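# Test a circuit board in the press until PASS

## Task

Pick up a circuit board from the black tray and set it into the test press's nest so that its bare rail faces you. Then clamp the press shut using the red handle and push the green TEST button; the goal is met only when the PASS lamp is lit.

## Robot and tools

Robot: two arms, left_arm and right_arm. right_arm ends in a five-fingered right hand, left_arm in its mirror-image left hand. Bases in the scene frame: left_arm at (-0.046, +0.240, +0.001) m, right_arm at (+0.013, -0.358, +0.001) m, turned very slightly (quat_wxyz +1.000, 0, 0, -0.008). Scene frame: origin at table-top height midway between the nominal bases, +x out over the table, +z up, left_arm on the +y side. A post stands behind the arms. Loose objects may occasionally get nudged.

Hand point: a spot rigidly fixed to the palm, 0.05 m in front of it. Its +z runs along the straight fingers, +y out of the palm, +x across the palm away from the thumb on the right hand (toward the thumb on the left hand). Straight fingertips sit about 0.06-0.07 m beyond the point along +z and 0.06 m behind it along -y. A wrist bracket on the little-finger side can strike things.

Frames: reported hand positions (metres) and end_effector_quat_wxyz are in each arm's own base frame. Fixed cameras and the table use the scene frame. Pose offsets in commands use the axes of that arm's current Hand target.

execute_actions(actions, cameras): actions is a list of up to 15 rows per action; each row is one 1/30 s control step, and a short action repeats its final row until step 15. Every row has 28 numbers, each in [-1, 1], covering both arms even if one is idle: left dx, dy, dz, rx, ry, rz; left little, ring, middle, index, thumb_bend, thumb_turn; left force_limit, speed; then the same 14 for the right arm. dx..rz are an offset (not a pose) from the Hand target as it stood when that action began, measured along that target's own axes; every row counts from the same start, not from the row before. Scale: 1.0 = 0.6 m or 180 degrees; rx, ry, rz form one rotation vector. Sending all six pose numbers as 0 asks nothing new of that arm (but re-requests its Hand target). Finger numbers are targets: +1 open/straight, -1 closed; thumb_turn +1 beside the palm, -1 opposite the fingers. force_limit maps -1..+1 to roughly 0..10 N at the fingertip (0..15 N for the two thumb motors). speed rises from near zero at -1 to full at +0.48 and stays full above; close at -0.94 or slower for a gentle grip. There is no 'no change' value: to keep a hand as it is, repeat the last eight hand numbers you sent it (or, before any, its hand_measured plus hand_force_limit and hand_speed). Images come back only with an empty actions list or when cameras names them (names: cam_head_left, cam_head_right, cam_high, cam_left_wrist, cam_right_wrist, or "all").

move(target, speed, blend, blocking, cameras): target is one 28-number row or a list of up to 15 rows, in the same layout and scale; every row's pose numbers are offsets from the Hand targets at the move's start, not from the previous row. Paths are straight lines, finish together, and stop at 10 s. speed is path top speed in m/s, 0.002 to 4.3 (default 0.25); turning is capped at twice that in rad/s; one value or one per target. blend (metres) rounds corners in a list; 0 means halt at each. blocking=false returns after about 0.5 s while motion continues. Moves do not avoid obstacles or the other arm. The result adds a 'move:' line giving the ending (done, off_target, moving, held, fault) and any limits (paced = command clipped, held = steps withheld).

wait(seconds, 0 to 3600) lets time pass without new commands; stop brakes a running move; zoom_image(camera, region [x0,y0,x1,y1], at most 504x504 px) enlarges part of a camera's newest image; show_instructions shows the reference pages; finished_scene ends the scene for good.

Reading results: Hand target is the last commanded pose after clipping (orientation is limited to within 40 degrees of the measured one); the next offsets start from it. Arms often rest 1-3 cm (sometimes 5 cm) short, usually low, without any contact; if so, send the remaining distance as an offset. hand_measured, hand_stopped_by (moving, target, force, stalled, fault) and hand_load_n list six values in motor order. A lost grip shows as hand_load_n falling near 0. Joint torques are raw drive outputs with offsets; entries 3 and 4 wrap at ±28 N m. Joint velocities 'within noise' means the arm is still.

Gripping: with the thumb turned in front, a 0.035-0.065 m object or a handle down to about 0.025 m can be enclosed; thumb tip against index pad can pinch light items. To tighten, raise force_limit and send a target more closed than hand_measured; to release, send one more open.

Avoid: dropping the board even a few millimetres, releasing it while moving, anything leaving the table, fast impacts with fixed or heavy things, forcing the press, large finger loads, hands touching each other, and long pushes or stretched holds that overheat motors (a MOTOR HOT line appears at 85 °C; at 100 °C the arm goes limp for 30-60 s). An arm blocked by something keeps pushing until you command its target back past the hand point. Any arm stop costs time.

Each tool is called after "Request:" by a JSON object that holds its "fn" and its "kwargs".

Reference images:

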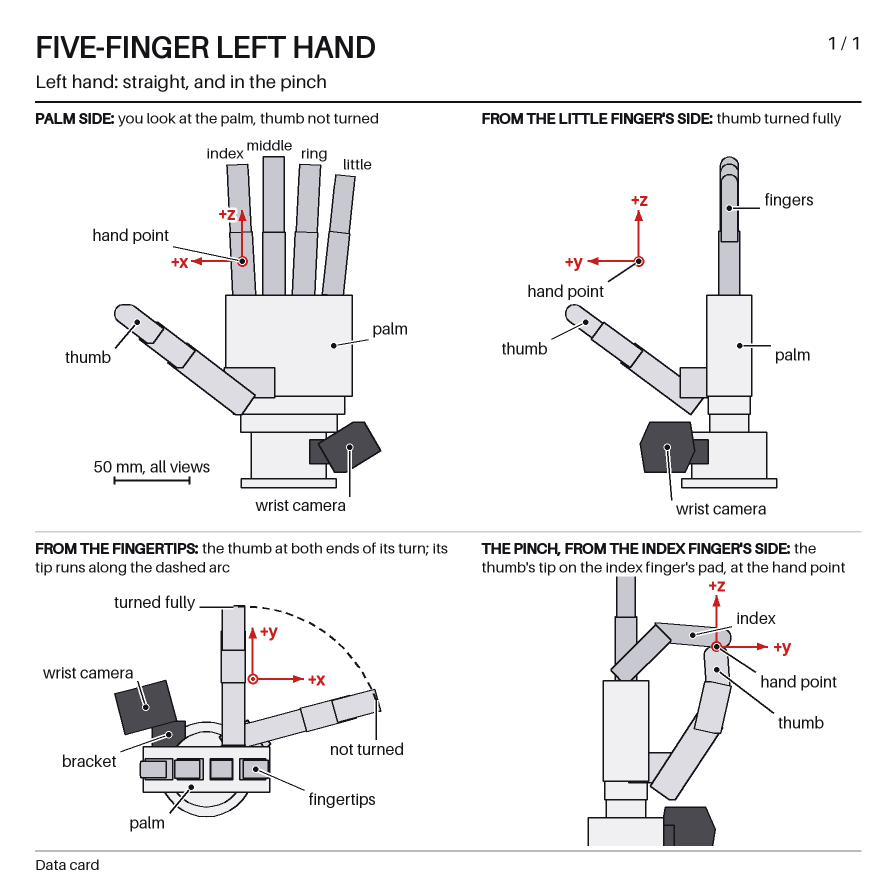

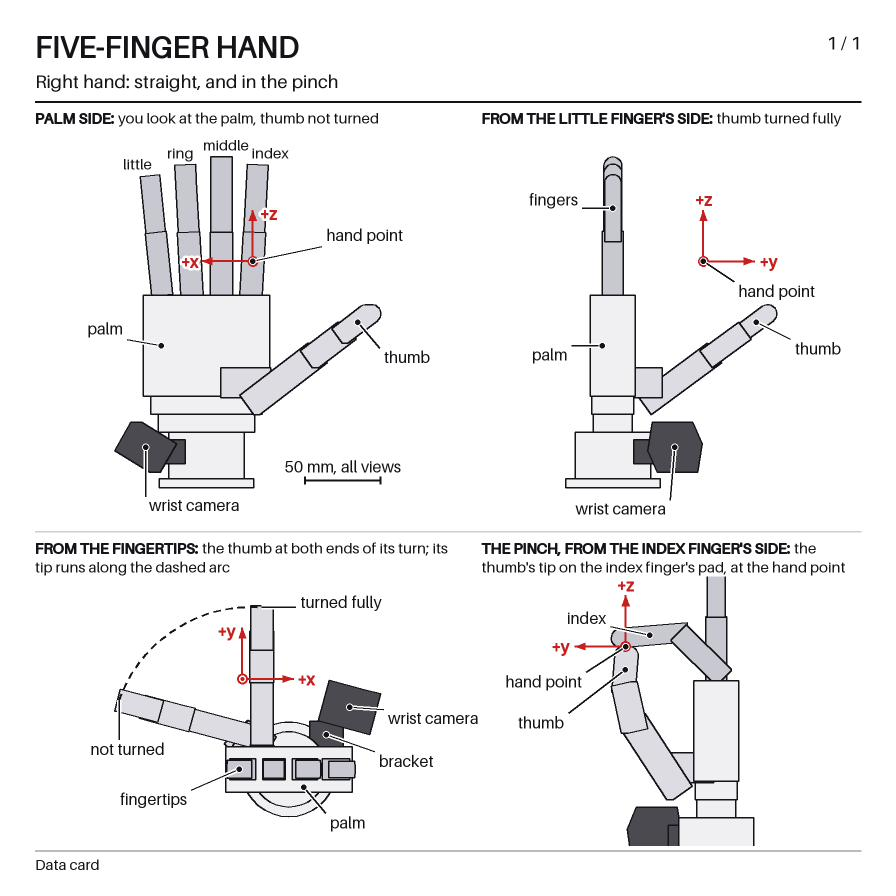

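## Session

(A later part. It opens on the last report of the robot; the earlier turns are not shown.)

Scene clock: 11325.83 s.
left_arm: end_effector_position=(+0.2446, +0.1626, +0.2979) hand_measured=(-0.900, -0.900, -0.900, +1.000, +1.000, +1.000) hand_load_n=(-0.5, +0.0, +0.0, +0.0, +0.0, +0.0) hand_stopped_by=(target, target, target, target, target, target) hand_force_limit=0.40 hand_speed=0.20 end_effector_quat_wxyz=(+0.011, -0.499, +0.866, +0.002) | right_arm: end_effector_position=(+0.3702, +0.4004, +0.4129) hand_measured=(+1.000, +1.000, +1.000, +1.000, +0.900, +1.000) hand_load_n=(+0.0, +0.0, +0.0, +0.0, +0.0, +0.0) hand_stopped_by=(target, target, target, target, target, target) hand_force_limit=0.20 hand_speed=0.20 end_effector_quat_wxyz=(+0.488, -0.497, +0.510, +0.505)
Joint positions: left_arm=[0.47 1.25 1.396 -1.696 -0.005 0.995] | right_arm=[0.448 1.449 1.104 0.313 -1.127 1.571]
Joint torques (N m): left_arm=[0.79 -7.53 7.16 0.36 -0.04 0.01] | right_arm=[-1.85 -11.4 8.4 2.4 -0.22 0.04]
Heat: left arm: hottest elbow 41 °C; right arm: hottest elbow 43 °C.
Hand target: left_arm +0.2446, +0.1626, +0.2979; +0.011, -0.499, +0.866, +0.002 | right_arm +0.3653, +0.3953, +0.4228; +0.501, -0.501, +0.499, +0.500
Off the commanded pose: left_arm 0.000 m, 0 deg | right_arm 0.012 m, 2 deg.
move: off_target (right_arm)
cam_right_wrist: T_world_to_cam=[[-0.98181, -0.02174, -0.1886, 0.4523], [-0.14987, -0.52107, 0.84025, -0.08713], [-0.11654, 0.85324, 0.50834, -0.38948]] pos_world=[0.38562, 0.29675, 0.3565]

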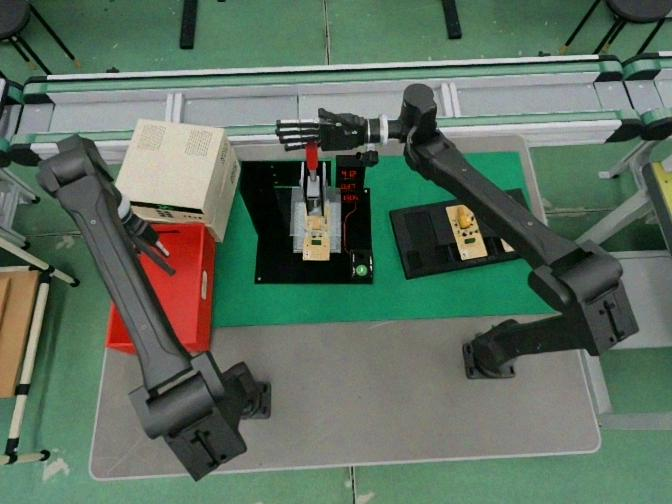

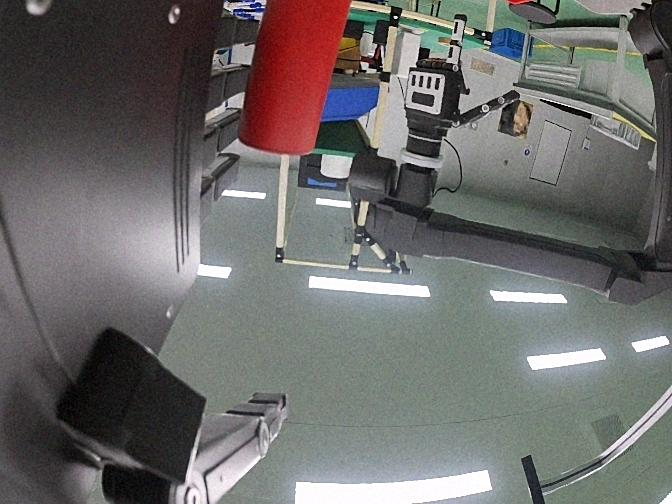

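Request:
{"fn": "move", "kwargs": {"target": [0,0,0,0,0,0,-0.9,-0.9,-0.9,1,1,1,0.4,0.2,0.01,0.02,0,0,0,0,0.1,0.1,0.1,0.1,0.9,1,-0.4,-0.5], "speed": 0.06, "cameras": ["cam_high", "cam_right_wrist"]}}

Request:
{"fn": "zoom_image", "kwargs": {"camera": "cam_high", "region": [230, 60, 430, 240]}}

Scene clock: 11360.77 s.
left_arm: end_effector_position=(+0.2446, +0.1626, +0.2979) hand_measured=(-0.900, -0.900, -0.900, +1.000, +1.000, +1.000) hand_load_n=(+0.0, +0.0, +0.0, +0.0, +0.0, +0.0) hand_stopped_by=(target, target, target, target, target, target) hand_force_limit=0.40 hand_speed=0.20 end_effector_quat_wxyz=(+0.011, -0.499, +0.866, +0.002) | right_arm: end_effector_position=(+0.3641, +0.3992, +0.4071) hand_measured=(+0.132, +0.100, +0.100, +0.100, +0.900, +1.000) hand_load_n=(+0.5, +2.0, +0.0, +0.0, +0.0, +0.0) hand_stopped_by=(force, target, target, target, target, target) hand_force_limit=-0.40 hand_speed=-0.50 end_effector_quat_wxyz=(+0.495, -0.493, +0.514, +0.498)
Joint positions: left_arm=[0.47 1.25 1.396 -1.696 -0.005 0.995] | right_arm=[0.452 1.429 1.067 0.333 -1.101 1.569]
Joint torques (N m): left_arm=[0.91 -7.65 7.15 0.36 -0.04 0.01] | right_arm=[-1.32 -11.11 8.21 2.33 -0.89 0.07]
Heat: left arm: hottest elbow 41 °C; right arm: hottest elbow 41 °C.
Hand target: left_arm +0.2446, +0.1626, +0.2979; +0.011, -0.499, +0.866, +0.002 | right_arm +0.3533, +0.3953, +0.4169; +0.501, -0.501, +0.498, +0.500
Off the commanded pose: left_arm 0.000 m, 0 deg | right_arm 0.015 m, 2 deg.
move: off_target (right_arm)
cam_right_wrist: T_world_to_cam=[[-0.98116, -0.00079, -0.1932, 0.43846], [-0.16487, -0.51791, 0.8394, -0.07926], [-0.10072, 0.85543, 0.50802, -0.39261]] pos_world=[0.37759, 0.29515, 0.3507]

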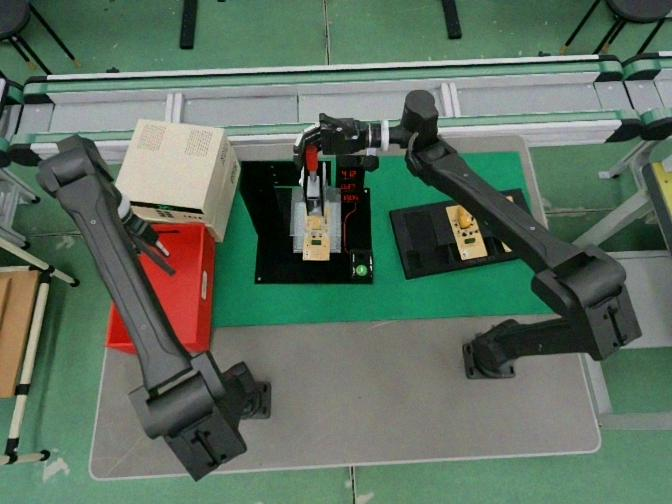

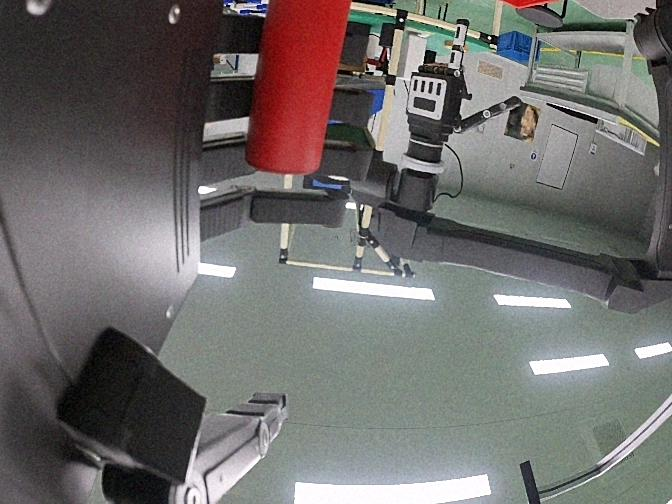

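Scaled by 2.520 from the camera's image (finer frame: 960x720).

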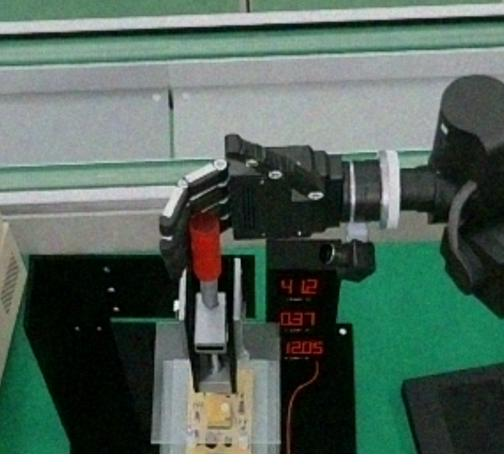

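Request:
{"fn": "move", "kwargs": {"target": [[0,0,0,0,0,0,-0.9,-0.9,-0.9,1,1,1,0.4,0.2,0.011,0.039,0,0,0,-0.0556,0.1,0.1,0.1,0.1,0.9,1,-0.4,-0.5],[0,0,0,0,0,0,-0.9,-0.9,-0.9,1,1,1,0.4,0.2,0.0287,0.0755,0,0,0,-0.111,0.1,0.1,0.1,0.1,0.9,1,-0.4,-0.5]], "speed": 0.05, "blend": [0.01, 0], "cameras": ["cam_high", "cam_right_wrist"]}}

Request:
{"fn": "zoom_image", "kwargs": {"camera": "cam_high", "region": [230, 60, 430, 240]}}

Scene clock: 11402.63 s.
left_arm: end_effector_position=(+0.2446, +0.1626, +0.2979) hand_measured=(-0.900, -0.900, -0.900, +1.000, +1.000, +1.000) hand_load_n=(+0.0, +0.0, +0.0, +0.0, +0.0, +0.0) hand_stopped_by=(target, target, target, target, target, target) hand_force_limit=0.40 hand_speed=0.20 end_effector_quat_wxyz=(+0.011, -0.499, +0.866, +0.002) | right_arm: end_effector_position=(+0.3211, +0.4004, +0.3918) hand_measured=(+0.132, +0.100, +0.100, +0.100, +0.900, +1.000) hand_load_n=(+0.0, +2.0, +1.0, +0.0, +0.0, +0.0) hand_stopped_by=(force, target, target, target, target, target) hand_force_limit=-0.40 hand_speed=-0.50 end_effector_quat_wxyz=(+0.575, -0.573, +0.419, +0.406)
Joint positions: left_arm=[0.47 1.25 1.396 -1.696 -0.005 0.995] | right_arm=[0.491 1.344 0.996 0.333 -1.064 1.233]
Joint torques (N m): left_arm=[0.85 -7.59 7.15 0.38 -0.04 0.01] | right_arm=[-1.38 -10.64 7.73 1.77 -0.73 -0.04]
Heat: left arm: hottest elbow 41 °C; right arm: hottest elbow 41 °C.
Hand target: left_arm +0.2446, +0.1626, +0.2979; +0.011, -0.499, +0.866, +0.002 | right_arm +0.3079, +0.3953, +0.3996; +0.580, -0.580, +0.404, +0.406
Off the commanded pose: left_arm 0.000 m, 0 deg | right_arm 0.016 m, 2 deg.
move: off_target (right_arm)
cam_right_wrist: T_world_to_cam=[[-0.85574, -0.0058, -0.51738, 0.48208], [-0.43949, -0.51956, 0.73274, 0.0577], [-0.27306, 0.85441, 0.44206, -0.30872]] pos_world=[0.35359, 0.29655, 0.34361]

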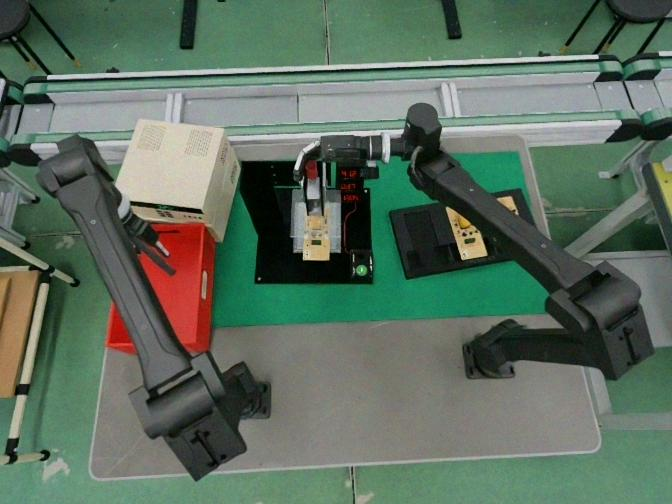

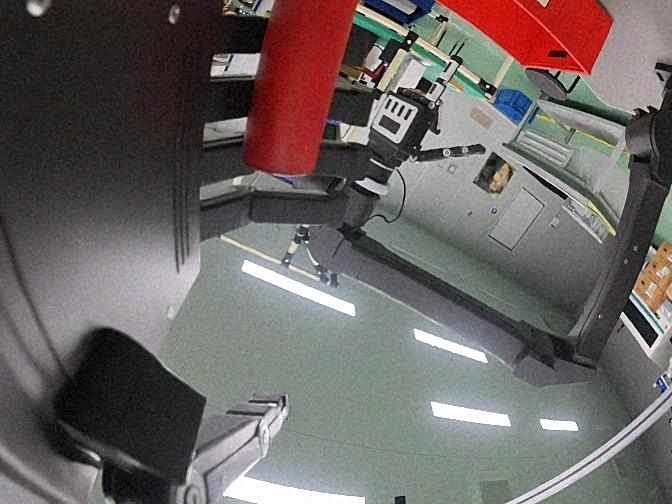

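Scaled by 2.520 from the camera's image (finer frame: 960x720).

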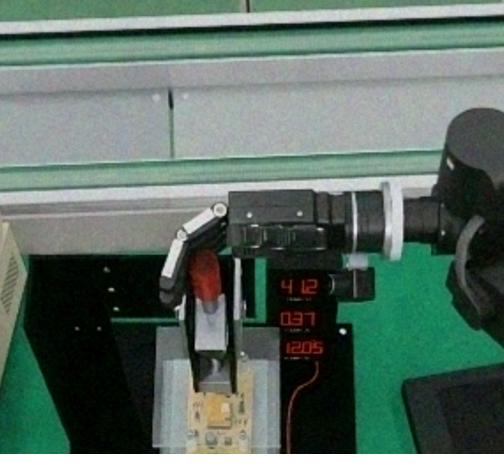

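Request:
{"fn": "move", "kwargs": {"target": [[0,0,0,0,0,0,-0.9,-0.9,-0.9,1,1,1,0.4,0.2,0.011,0.039,0,0,0,-0.0556,0.1,0.1,0.1,0.1,0.9,1,-0.4,-0.5],[0,0,0,0,0,0,-0.9,-0.9,-0.9,1,1,1,0.4,0.2,0.0397,0.0925,0,0,0,-0.139,0.1,0.1,0.1,0.1,0.9,1,-0.4,-0.5]], "speed": 0.05, "blend": [0.01, 0], "cameras": ["cam_high", "cam_right_wrist"]}}

Request:
{"fn": "zoom_image", "kwargs": {"camera": "cam_high", "region": [230, 100, 430, 280]}}

Scene clock: 11422.83 s.
left_arm: end_effector_position=(+0.2446, +0.1626, +0.2979) hand_measured=(-0.900, -0.900, -0.900, +1.000, +1.000, +1.000) hand_load_n=(+0.0, +0.0, +0.0, +0.0, +0.0, +0.0) hand_stopped_by=(target, target, target, target, target, target) hand_force_limit=0.40 hand_speed=0.20 end_effector_quat_wxyz=(+0.011, -0.499, +0.866, +0.002) | right_arm: end_effector_position=(+0.2744, +0.4021, +0.3539) hand_measured=(+0.132, +0.100, +0.100, +0.100, +0.900, +1.000) hand_load_n=(+0.0, +0.0, +3.5, +0.0, +0.0, -0.5) hand_stopped_by=(force, target, target, target, target, target) hand_force_limit=-0.40 hand_speed=-0.50 end_effector_quat_wxyz=(+0.649, -0.651, +0.284, +0.273)
Joint positions: left_arm=[0.47 1.25 1.396 -1.696 -0.005 0.995] | right_arm=[0.553 1.242 0.882 0.342 -1.005 0.795]
Joint torques (N m): left_arm=[0.85 -7.71 7.16 0.35 -0.04 0.01] | right_arm=[-1.79 -9.23 7.24 2.17 -0.79 -0.04]
Motor temperatures (°C): left_arm=[28 31 41 28 30 27] | right_arm=[28 36 40 32 30 29]
Heat: left arm: hottest elbow 41 °C; right arm: hottest elbow 40 °C.
Hand target: left_arm +0.2446, +0.1626, +0.2979; +0.011, -0.499, +0.866, +0.002 | right_arm +0.2640, +0.3953, +0.3581; +0.654, -0.653, +0.269, +0.271
Off the commanded pose: left_arm 0.000 m, 0 deg | right_arm 0.013 m, 2 deg.
move: off_target (right_arm)
cam_right_wrist: T_world_to_cam=[[-0.55747, -0.01636, -0.83004, 0.45553], [-0.70499, -0.51867, 0.48371, 0.22637], [-0.43842, 0.85482, 0.27761, -0.20272]] pos_world=[0.32466, 0.29815, 0.32488]

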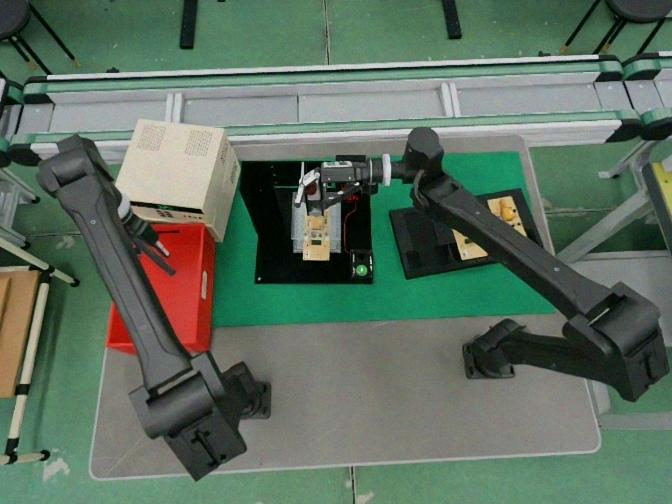

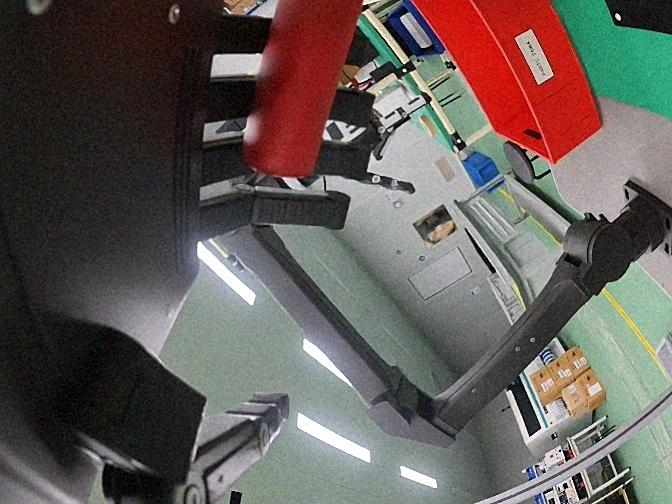

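Scaled by 2.520 from the camera's image (finer frame: 960x720).

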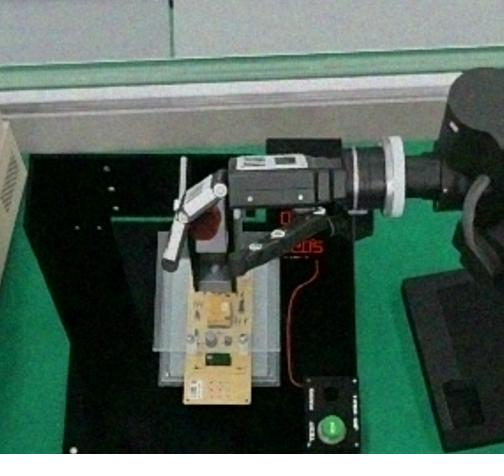

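Request:
{"fn": "move", "kwargs": {"target": [0,0,0,0,0,0,-0.9,-0.9,-0.9,1,1,1,0.4,0.2,0.0191,0.0575,0,0,0,-0.0833,0.1,0.1,0.1,0.1,0.9,1,-0.4,-0.5], "speed": 0.05, "cameras": ["cam_high", "cam_right_wrist", "cam_left_wrist"]}}

Request:
{"fn": "zoom_image", "kwargs": {"camera": "cam_high", "region": [230, 100, 430, 280]}}

Scene clock: 11445.00 s.
left_arm: end_effector_position=(+0.2446, +0.1626, +0.2979) hand_measured=(-0.900, -0.900, -0.900, +1.000, +1.000, +1.000) hand_load_n=(+0.0, +0.0, +0.0, +0.0, +0.0, -0.5) hand_stopped_by=(target, target, target, target, target, target) hand_force_limit=0.40 hand_speed=0.20 end_effector_quat_wxyz=(+0.011, -0.499, +0.866, +0.002) | right_arm: end_effector_position=(+0.2557, +0.4029, +0.3234) hand_measured=(+0.132, +0.100, +0.100, +0.100, +0.900, +1.000) hand_load_n=(+0.0, +0.0, +4.0, +0.0, +0.0, +0.0) hand_stopped_by=(force, target, target, target, target, target) hand_force_limit=-0.40 hand_speed=-0.50 end_effector_quat_wxyz=(+0.679, -0.683, +0.193, +0.187)
Joint positions: left_arm=[0.47 1.25 1.396 -1.696 -0.005 0.995] | right_arm=[0.591 1.201 0.807 0.381 -0.973 0.533]
Joint torques (N m): left_arm=[0.85 -7.65 7.15 0.35 -0.04 0.01] | right_arm=[-2.02 -8.41 6.97 2.15 -0.72 -0.06]
Heat: left arm: hottest elbow 41 °C; right arm: hottest elbow 40 °C.
Hand target: left_arm +0.2446, +0.1626, +0.2979; +0.011, -0.499, +0.866, +0.002 | right_arm +0.2477, +0.3953, +0.3255; +0.684, -0.683, +0.181, +0.183
Off the commanded pose: left_arm 0.000 m, 0 deg | right_arm 0.011 m, 1 deg.
move: off_target (right_arm)
cam_left_wrist: T_world_to_cam=[[0.68249, -0.73079, -0.01246, -0.03965], [-0.61151, -0.58026, 0.53791, 0.07483], [-0.40033, -0.3595, -0.84291, 0.51833]] pos_world=[0.28032, 0.20078, 0.39616]
cam_right_wrist: T_world_to_cam=[[-0.31903, -0.02013, -0.94753, 0.39835], [-0.80371, -0.52409, 0.28174, 0.32125], [-0.50226, 0.85142, 0.15102, -0.14443]] pos_world=[0.31274, 0.29935, 0.30875]
Images, in order (width x height): cam_high 672x504, cam_left_wrist 672x504, cam_right_wrist 672x504.

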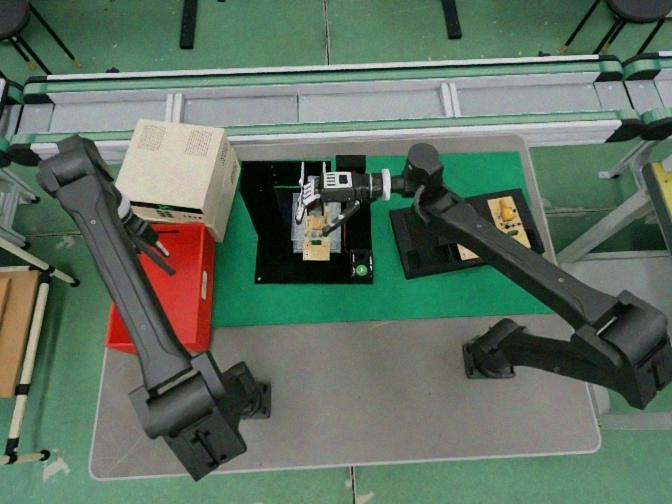

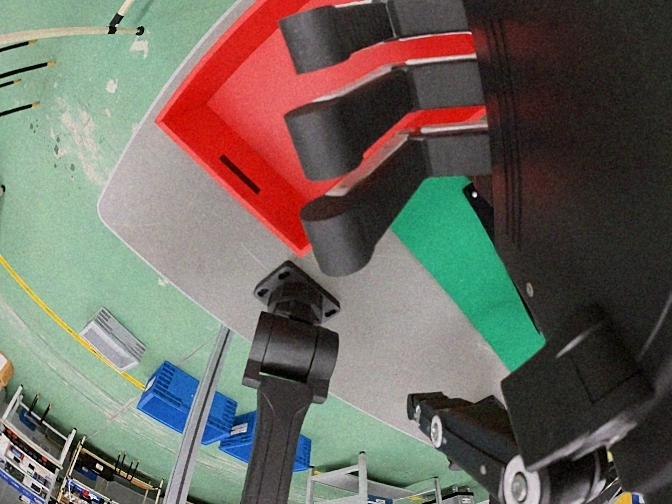

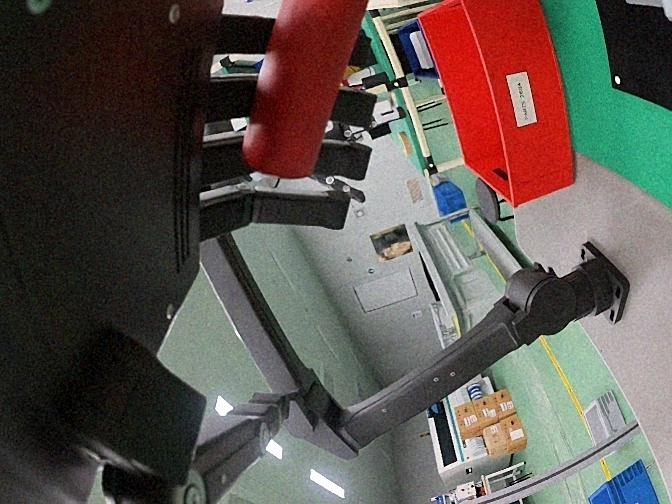

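Scaled by 2.520 from the camera's image (finer frame: 960x720).

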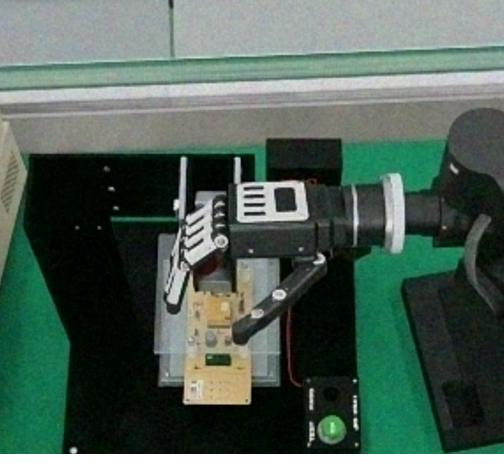

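Request:
{"fn": "move", "kwargs": {"target": [0,0,0,0,0,0,-0.9,-0.9,-0.9,1,1,1,0.4,0.2,0.0109,0.0389,0,0,0,-0.0556,0.1,0.1,0.1,0.1,0.9,1,-0.4,-0.5], "speed": 0.05, "cameras": ["cam_high","cam_right_wrist"]}}

Scene clock: 11482.53 s.
left_arm: end_effector_position=(+0.2446, +0.1626, +0.2979) hand_measured=(-0.900, -0.900, -0.900, +1.000, +1.000, +1.000) hand_load_n=(+0.0, +0.0, +0.0, +0.0, +0.0, +0.0) hand_stopped_by=(target, target, target, target, target, target) hand_force_limit=0.40 hand_speed=0.20 end_effector_quat_wxyz=(+0.011, -0.499, +0.866, +0.002) | right_arm: end_effector_position=(+0.2478, +0.4033, +0.3008) hand_measured=(+0.132, +0.100, +0.100, +0.100, +0.900, +1.000) hand_load_n=(+0.0, +0.0, +3.5, +0.0, +0.0, +0.0) hand_stopped_by=(force, target, target, target, target, target) hand_force_limit=-0.40 hand_speed=-0.50 end_effector_quat_wxyz=(+0.693, -0.697, +0.130, +0.128)
Joint positions: left_arm=[0.47 1.25 1.396 -1.696 -0.005 0.995] | right_arm=[0.614 1.185 0.757 0.418 -0.955 0.358]
Joint torques (N m): left_arm=[0.85 -7.59 7.15 0.35 -0.05 0] | right_arm=[-2.2 -8 6.78 2.17 -0.6 -0.04]
Heat: left arm: hottest elbow 41 °C; right arm: hottest elbow 39 °C.
Hand target: left_arm +0.2446, +0.1626, +0.2979; +0.011, -0.499, +0.866, +0.002 | right_arm +0.2419, +0.3954, +0.3019; +0.697, -0.696, +0.121, +0.123
Off the commanded pose: left_arm 0.000 m, 0 deg | right_arm 0.010 m, 1 deg.
move: done
cam_right_wrist: T_world_to_cam=[[-0.14729, -0.02144, -0.98886, 0.34483], [-0.83749, -0.5292, 0.13622, 0.37564], [-0.52622, 0.84823, 0.05999, -0.1108]] pos_world=[0.30708, 0.30016, 0.29647]

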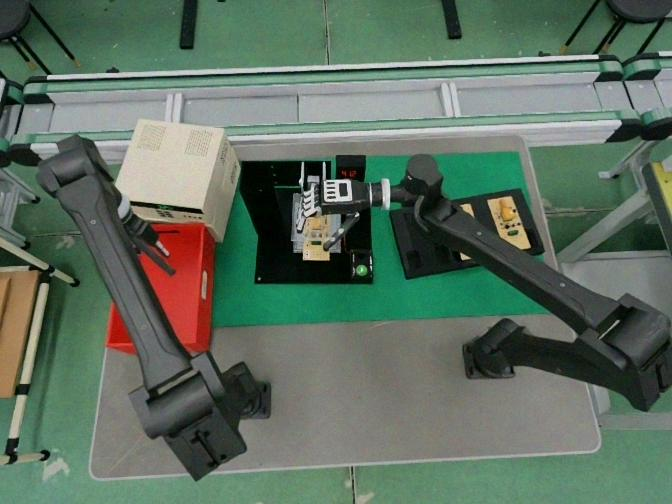

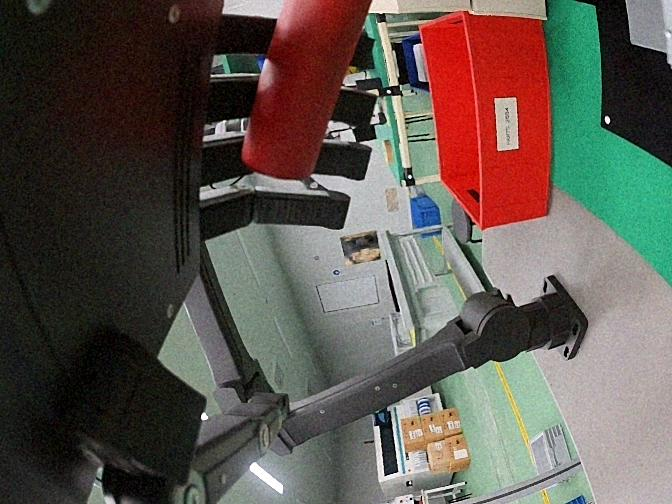

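Request:
{"fn": "zoom_image", "kwargs": {"camera": "cam_high", "region": [240, 150, 400, 290]}}

Request:
{"fn": "zoom_image", "kwargs": {"camera": "cam_right_wrist", "region": [180, 0, 420, 220]}}

Scaled by 3.150 from the camera's image (finer frame: 960x720).

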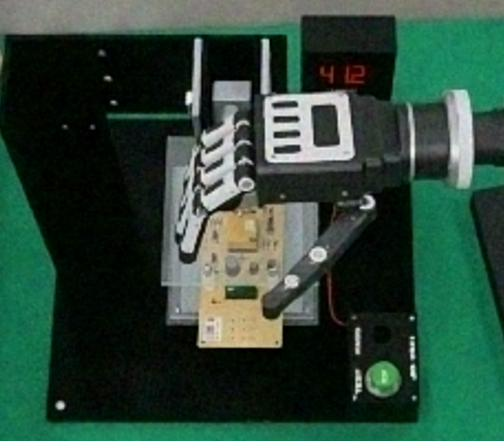

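Scaled by 2.100 from the camera's image (finer frame: 960x720).

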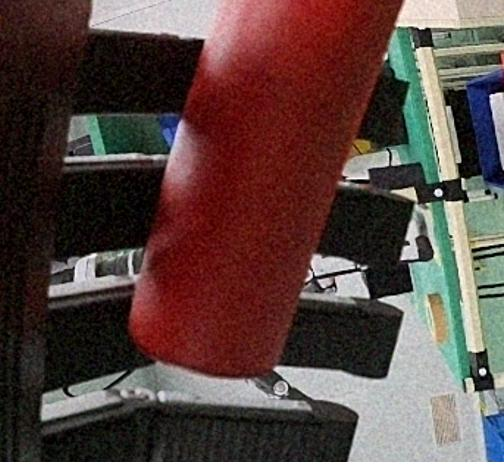

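Request:
{"fn": "move", "kwargs": {"target": [0,0,0,0,0,0,-0.9,-0.9,-0.9,1,1,1,0.4,0.2,0.0110,0.0391,0,0,0,-0.0556,0.1,0.1,0.1,0.1,0.9,1,-0.4,-0.5], "speed": 0.05, "cameras": ["cam_high","cam_right_wrist"]}}

Request:
{"fn": "zoom_image", "kwargs": {"camera": "cam_high", "region": [240, 150, 400, 290]}}

Scene clock: 11506.03 s.
left_arm: end_effector_position=(+0.2446, +0.1626, +0.2979) hand_measured=(-0.900, -0.900, -0.900, +1.000, +1.000, +1.000) hand_load_n=(+0.0, +0.0, +0.0, -0.5, +0.0, +0.0) hand_stopped_by=(target, target, target, target, target, target) hand_force_limit=0.40 hand_speed=0.20 end_effector_quat_wxyz=(+0.011, -0.499, +0.866, +0.002) | right_arm: end_effector_position=(+0.2472, +0.4039, +0.2844) hand_measured=(+0.132, +0.100, +0.100, +0.100, +0.900, +1.000) hand_load_n=(+0.0, +0.0, +4.0, +0.0, -0.5, -0.5) hand_stopped_by=(force, target, target, target, target, target) hand_force_limit=-0.40 hand_speed=-0.50 end_effector_quat_wxyz=(+0.707, -0.702, +0.063, +0.060)
Joint positions: left_arm=[0.47 1.25 1.396 -1.696 -0.005 0.995] | right_arm=[0.631 1.176 0.715 0.473 -0.936 0.184]
Joint torques (N m): left_arm=[0.85 -7.53 7.16 0.35 -0.04 0.01] | right_arm=[-2.26 -7.24 6.02 1.91 -0.65 -0.03]
Heat: left arm: hottest elbow 41 °C; right arm: hottest elbow 38 °C.
Hand target: left_arm +0.2446, +0.1626, +0.2979; +0.011, -0.499, +0.866, +0.002 | right_arm +0.2400, +0.3954, +0.2777; +0.705, -0.704, +0.060, +0.062
Off the commanded pose: left_arm 0.000 m, 0 deg | right_arm 0.013 m, 0 deg.
move: off_target (right_arm)
cam_right_wrist: T_world_to_cam=[[0.04478, -0.00886, -0.99896, 0.27895], [-0.84847, -0.5282, -0.03335, 0.42822], [-0.52735, 0.84907, -0.03117, -0.08469]] pos_world=[0.30618, 0.30057, 0.2903]

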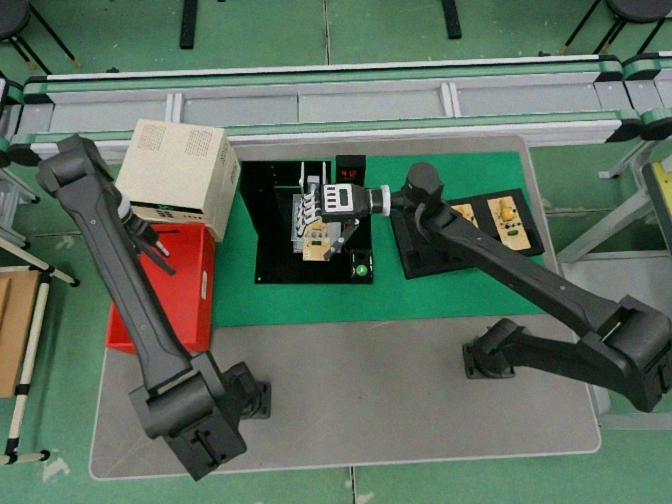

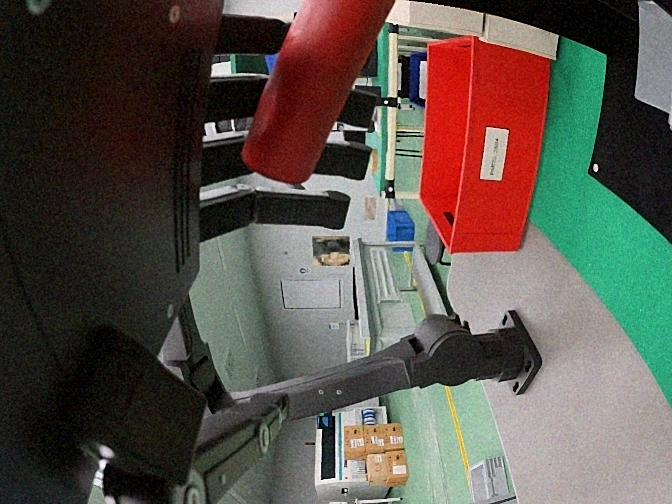

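Scaled by 3.150 from the camera's image (finer frame: 960x720).

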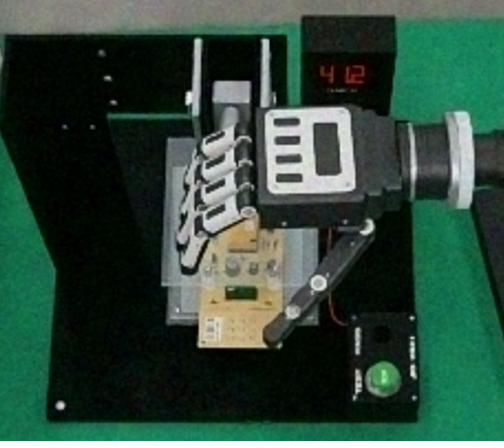

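Request:
{"fn": "move", "kwargs": {"target": [0,0,0,0,0,0,-0.9,-0.9,-0.9,1,1,1,0.4,0.2,0.0,0.01,0,0,0,0,0.1,0.1,0.1,0.1,0.9,1,-0.4,-0.5], "speed": 0.05, "cameras": ["cam_high","cam_head_right","cam_head_left","cam_left_wrist"]}}

Request:
{"fn": "zoom_image", "kwargs": {"camera": "cam_head_right", "region": [220, 150, 400, 310]}}

Request:
{"fn": "zoom_image", "kwargs": {"camera": "cam_head_left", "region": [260, 130, 440, 290]}}

Scene clock: 11523.90 s.
left_arm: end_effector_position=(+0.2446, +0.1626, +0.2979) hand_measured=(-0.900, -0.900, -0.900, +1.000, +1.000, +1.000) hand_load_n=(+0.0, +0.0, +0.0, +0.0, +0.0, +0.0) hand_stopped_by=(target, target, target, target, target, target) hand_force_limit=0.40 hand_speed=0.20 end_effector_quat_wxyz=(+0.011, -0.499, +0.866, +0.002) | right_arm: end_effector_position=(+0.2461, +0.4040, +0.2817) hand_measured=(+0.132, +0.100, +0.100, +0.100, +0.900, +1.000) hand_load_n=(+0.0, +0.0, +4.5, +0.0, +0.0, -0.5) hand_stopped_by=(force, target, target, target, target, target) hand_force_limit=-0.40 hand_speed=-0.50 end_effector_quat_wxyz=(+0.709, -0.701, +0.061, +0.056)
Joint positions: left_arm=[0.47 1.25 1.396 -1.696 -0.005 0.995] | right_arm=[0.634 1.176 0.705 0.49 -0.93 0.18]
Joint torques (N m): left_arm=[0.85 -7.71 7.16 0.35 -0.04 0.01] | right_arm=[-2.26 -6.77 5.89 1.95 -0.81 -0.08]
Heat: left arm: hottest elbow 41 °C; right arm: hottest elbow 38 °C.
Hand target: left_arm +0.2446, +0.1626, +0.2979; +0.011, -0.499, +0.866, +0.002 | right_arm +0.2391, +0.3954, +0.2718; +0.705, -0.704, +0.060, +0.061
Off the commanded pose: left_arm 0.000 m, 0 deg | right_arm 0.015 m, 1 deg.
move: off_target (right_arm)
cam_left_wrist: T_world_to_cam=[[0.68249, -0.73079, -0.01246, -0.03965], [-0.61151, -0.58026, 0.53791, 0.07483], [-0.40033, -0.3595, -0.84291, 0.51833]] pos_world=[0.28032, 0.20078, 0.39616]
Images, in order (width x height): cam_head_left 672x504, cam_head_right 672x504, cam_high 672x504, cam_left_wrist 672x504.

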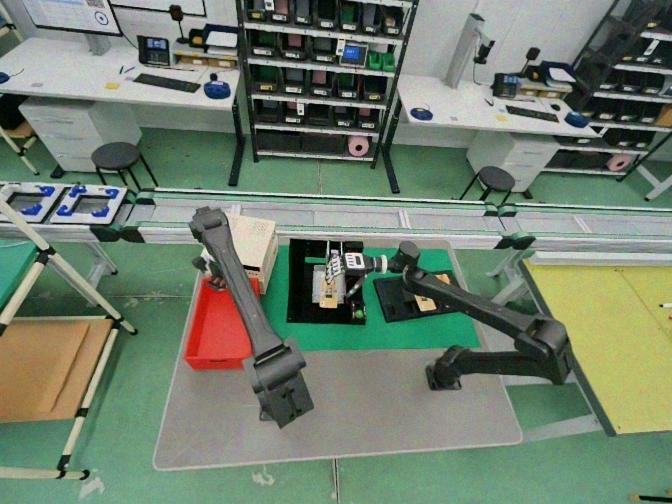

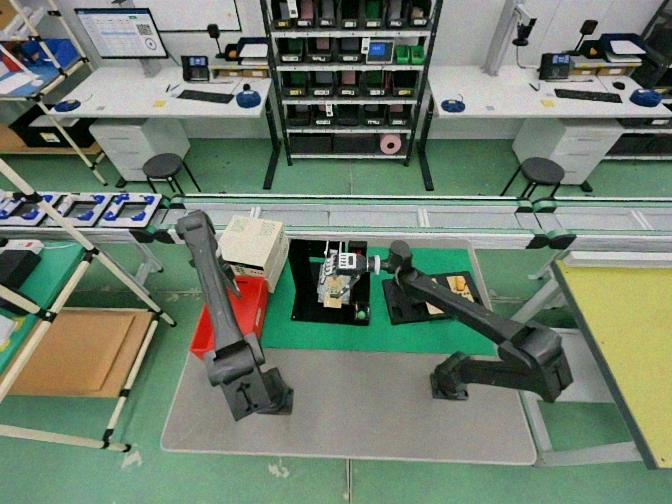

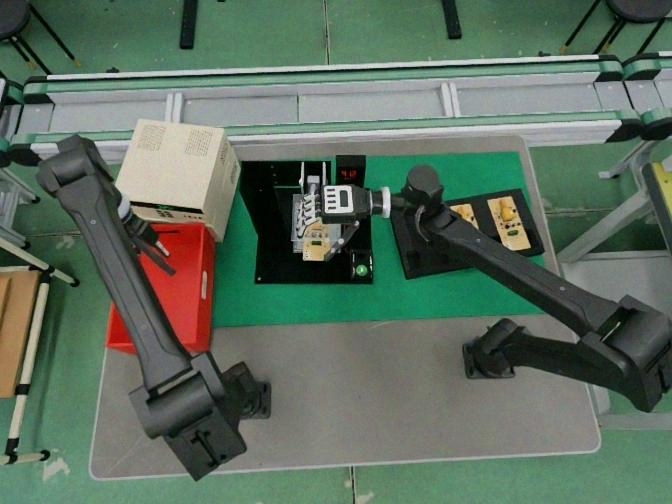

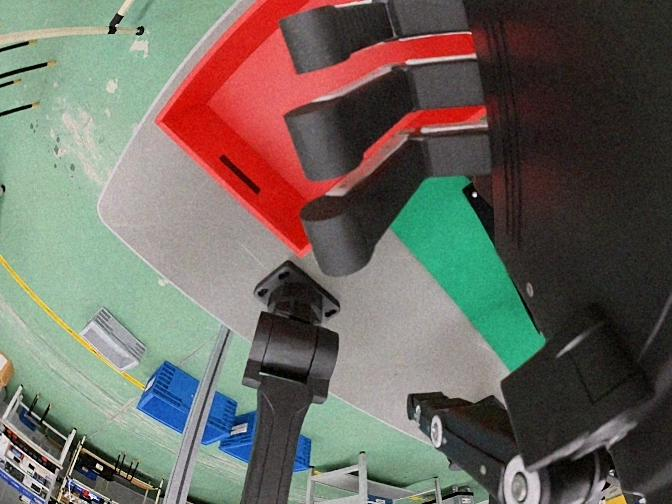

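Scaled by 2.800 from the camera's image (finer frame: 960x720).

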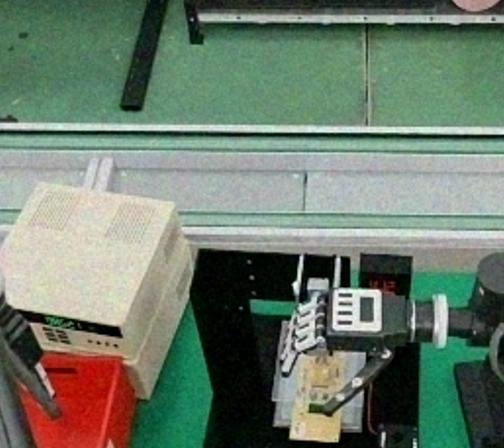

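Scaled by 2.800 from the camera's image (finer frame: 960x720).

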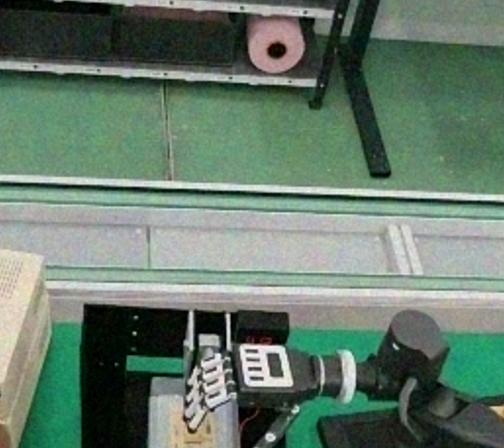

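Request:
{"fn": "move", "kwargs": {"target": [0,0,0,0,0,0,-0.9,-0.9,-0.9,1,1,1,0.4,0.2,0.011,0.029,0,0,0,-0.0556,0.1,0.1,0.1,0.1,0.9,1,-0.4,-0.5], "speed": 0.05, "cameras": ["cam_high","cam_right_wrist"]}}

Request:
{"fn": "zoom_image", "kwargs": {"camera": "cam_high", "region": [240, 150, 400, 290]}}

Scene clock: 11540.57 s.
left_arm: end_effector_position=(+0.2446, +0.1626, +0.2979) hand_measured=(-0.900, -0.900, -0.900, +1.000, +1.000, +1.000) hand_load_n=(+0.0, +0.0, +0.5, +0.0, +0.0, +0.0) hand_stopped_by=(target, target, target, target, target, target) hand_force_limit=0.40 hand_speed=0.20 end_effector_quat_wxyz=(+0.011, -0.499, +0.866, +0.002) | right_arm: end_effector_position=(+0.2471, +0.4042, +0.2649) hand_measured=(+0.132, +0.100, +0.100, +0.100, +0.900, +1.000) hand_load_n=(+0.0, +0.0, +4.5, +0.0, +0.0, +0.0) hand_stopped_by=(force, target, target, target, target, target) hand_force_limit=-0.40 hand_speed=-0.50 end_effector_quat_wxyz=(+0.712, -0.702, -0.004, -0.004)
Joint positions: left_arm=[0.47 1.25 1.396 -1.696 -0.005 0.995] | right_arm=[0.647 1.176 0.671 0.527 -0.923 0.007]
Joint torques (N m): left_arm=[0.79 -7.59 7.16 0.35 -0.04 0.01] | right_arm=[-2.43 -6.36 5.74 1.98 -0.6 -0.05]
Heat: left arm: hottest elbow 41 °C; right arm: hottest elbow 38 °C.
Hand target: left_arm +0.2446, +0.1626, +0.2979; +0.011, -0.499, +0.866, +0.002 | right_arm +0.2427, +0.3954, +0.2535; +0.708, -0.706, -0.002, +0.000
Off the commanded pose: left_arm 0.000 m, 0 deg | right_arm 0.015 m, 1 deg.
move: off_target (right_arm)
cam_right_wrist: T_world_to_cam=[[0.22715, -0.00259, -0.97386, 0.20515], [-0.82641, -0.52956, -0.19135, 0.46463], [-0.51522, 0.84827, -0.12243, -0.06412]] pos_world=[0.30434, 0.30097, 0.28084]

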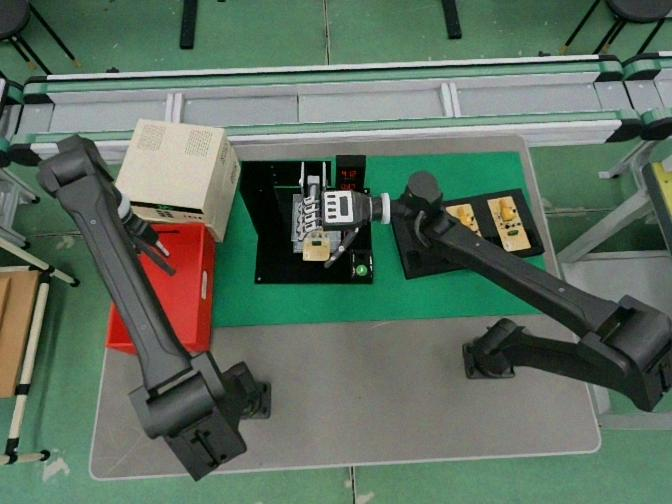

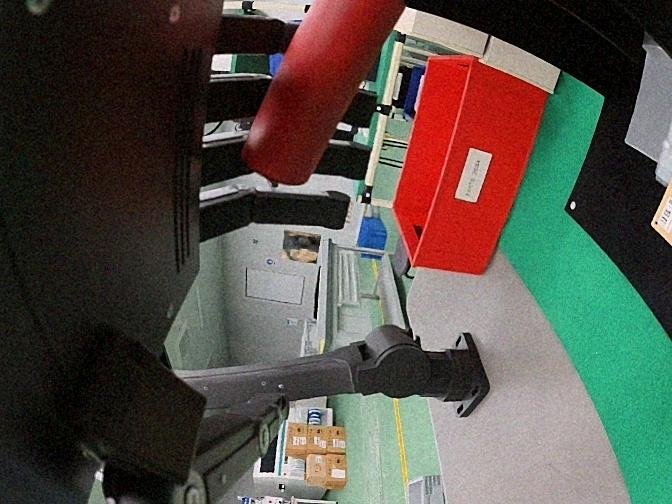

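Scaled by 3.150 from the camera's image (finer frame: 960x720).

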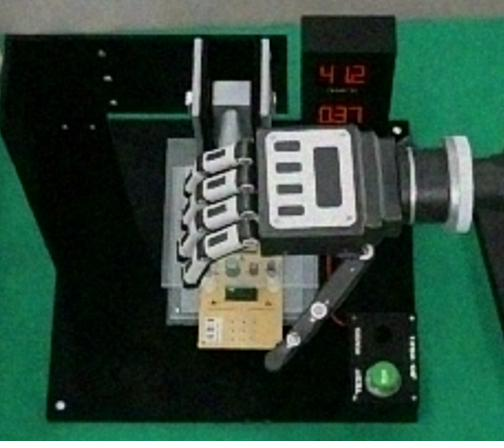

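Request:
{"fn": "move", "kwargs": {"target": [0,0,0,0,0,0,-0.9,-0.9,-0.9,1,1,1,0.4,0.2,0.0047,0.0197,0,0,0,-0.0278,0.1,0.1,0.1,0.1,0.9,1,-0.4,-0.5], "speed": 0.05, "cameras": ["cam_high","cam_right_wrist"]}}

Request:
{"fn": "zoom_image", "kwargs": {"camera": "cam_high", "region": [240, 150, 400, 290]}}

Scene clock: 11568.00 s.
left_arm: end_effector_position=(+0.2446, +0.1626, +0.2979) hand_measured=(-0.900, -0.900, -0.900, +1.000, +1.000, +1.000) hand_load_n=(+0.0, +0.0, +0.0, +0.0, +0.0, +0.0) hand_stopped_by=(target, target, target, target, target, target) hand_force_limit=0.40 hand_speed=0.20 end_effector_quat_wxyz=(+0.011, -0.499, +0.866, +0.002) | right_arm: end_effector_position=(+0.2484, +0.4042, +0.2570) hand_measured=(+0.132, +0.100, +0.100, +0.100, +0.900, +1.000) hand_load_n=(+0.0, +0.0, +5.0, +0.0, +0.0, +0.0) hand_stopped_by=(force, target, target, target, target, target) hand_force_limit=-0.40 hand_speed=-0.50 end_effector_quat_wxyz=(+0.713, -0.700, -0.038, -0.038)
Joint positions: left_arm=[0.47 1.25 1.396 -1.696 -0.005 0.995] | right_arm=[0.655 1.177 0.651 0.556 -0.917 -0.083]
Joint torques (N m): left_arm=[0.91 -7.65 7.15 0.38 -0.04 0.01] | right_arm=[-2.67 -5.6 5.74 2.07 -0.67 -0.02]
Heat: left arm: hottest elbow 41 °C; right arm: hottest elbow 38 °C.
Hand target: left_arm +0.2446, +0.1626, +0.2979; +0.011, -0.499, +0.866, +0.002 | right_arm +0.2455, +0.3954, +0.2416; +0.707, -0.706, -0.032, -0.031
Off the commanded pose: left_arm 0.000 m, 0 deg | right_arm 0.018 m, 1 deg.
move: off_target (right_arm)
cam_right_wrist: T_world_to_cam=[[0.31968, 0.00203, -0.94752, 0.16558], [-0.80442, -0.52787, -0.27253, 0.47889], [-0.50072, 0.84932, -0.16712, -0.05701]] pos_world=[0.30374, 0.30087, 0.27787]

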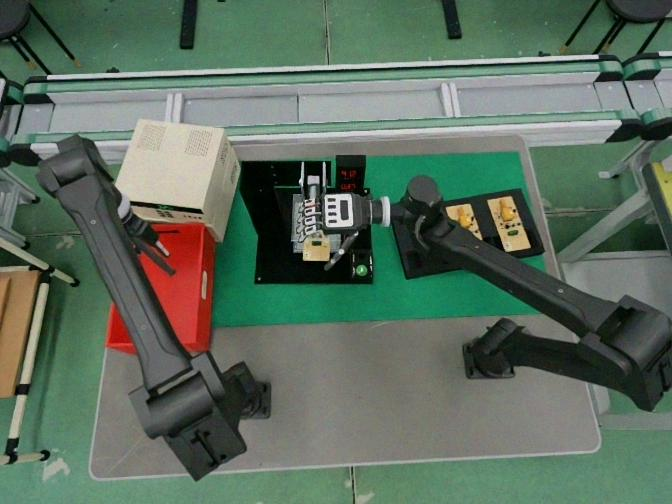

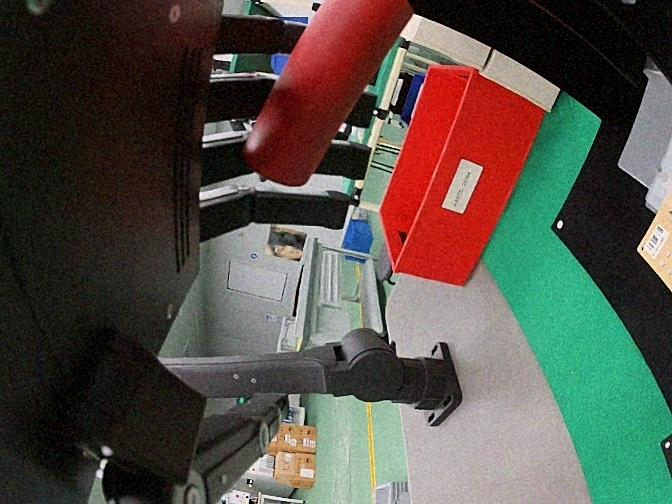

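Scaled by 3.150 from the camera's image (finer frame: 960x720).

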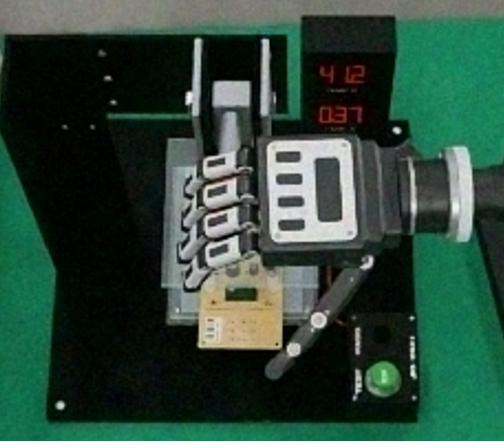

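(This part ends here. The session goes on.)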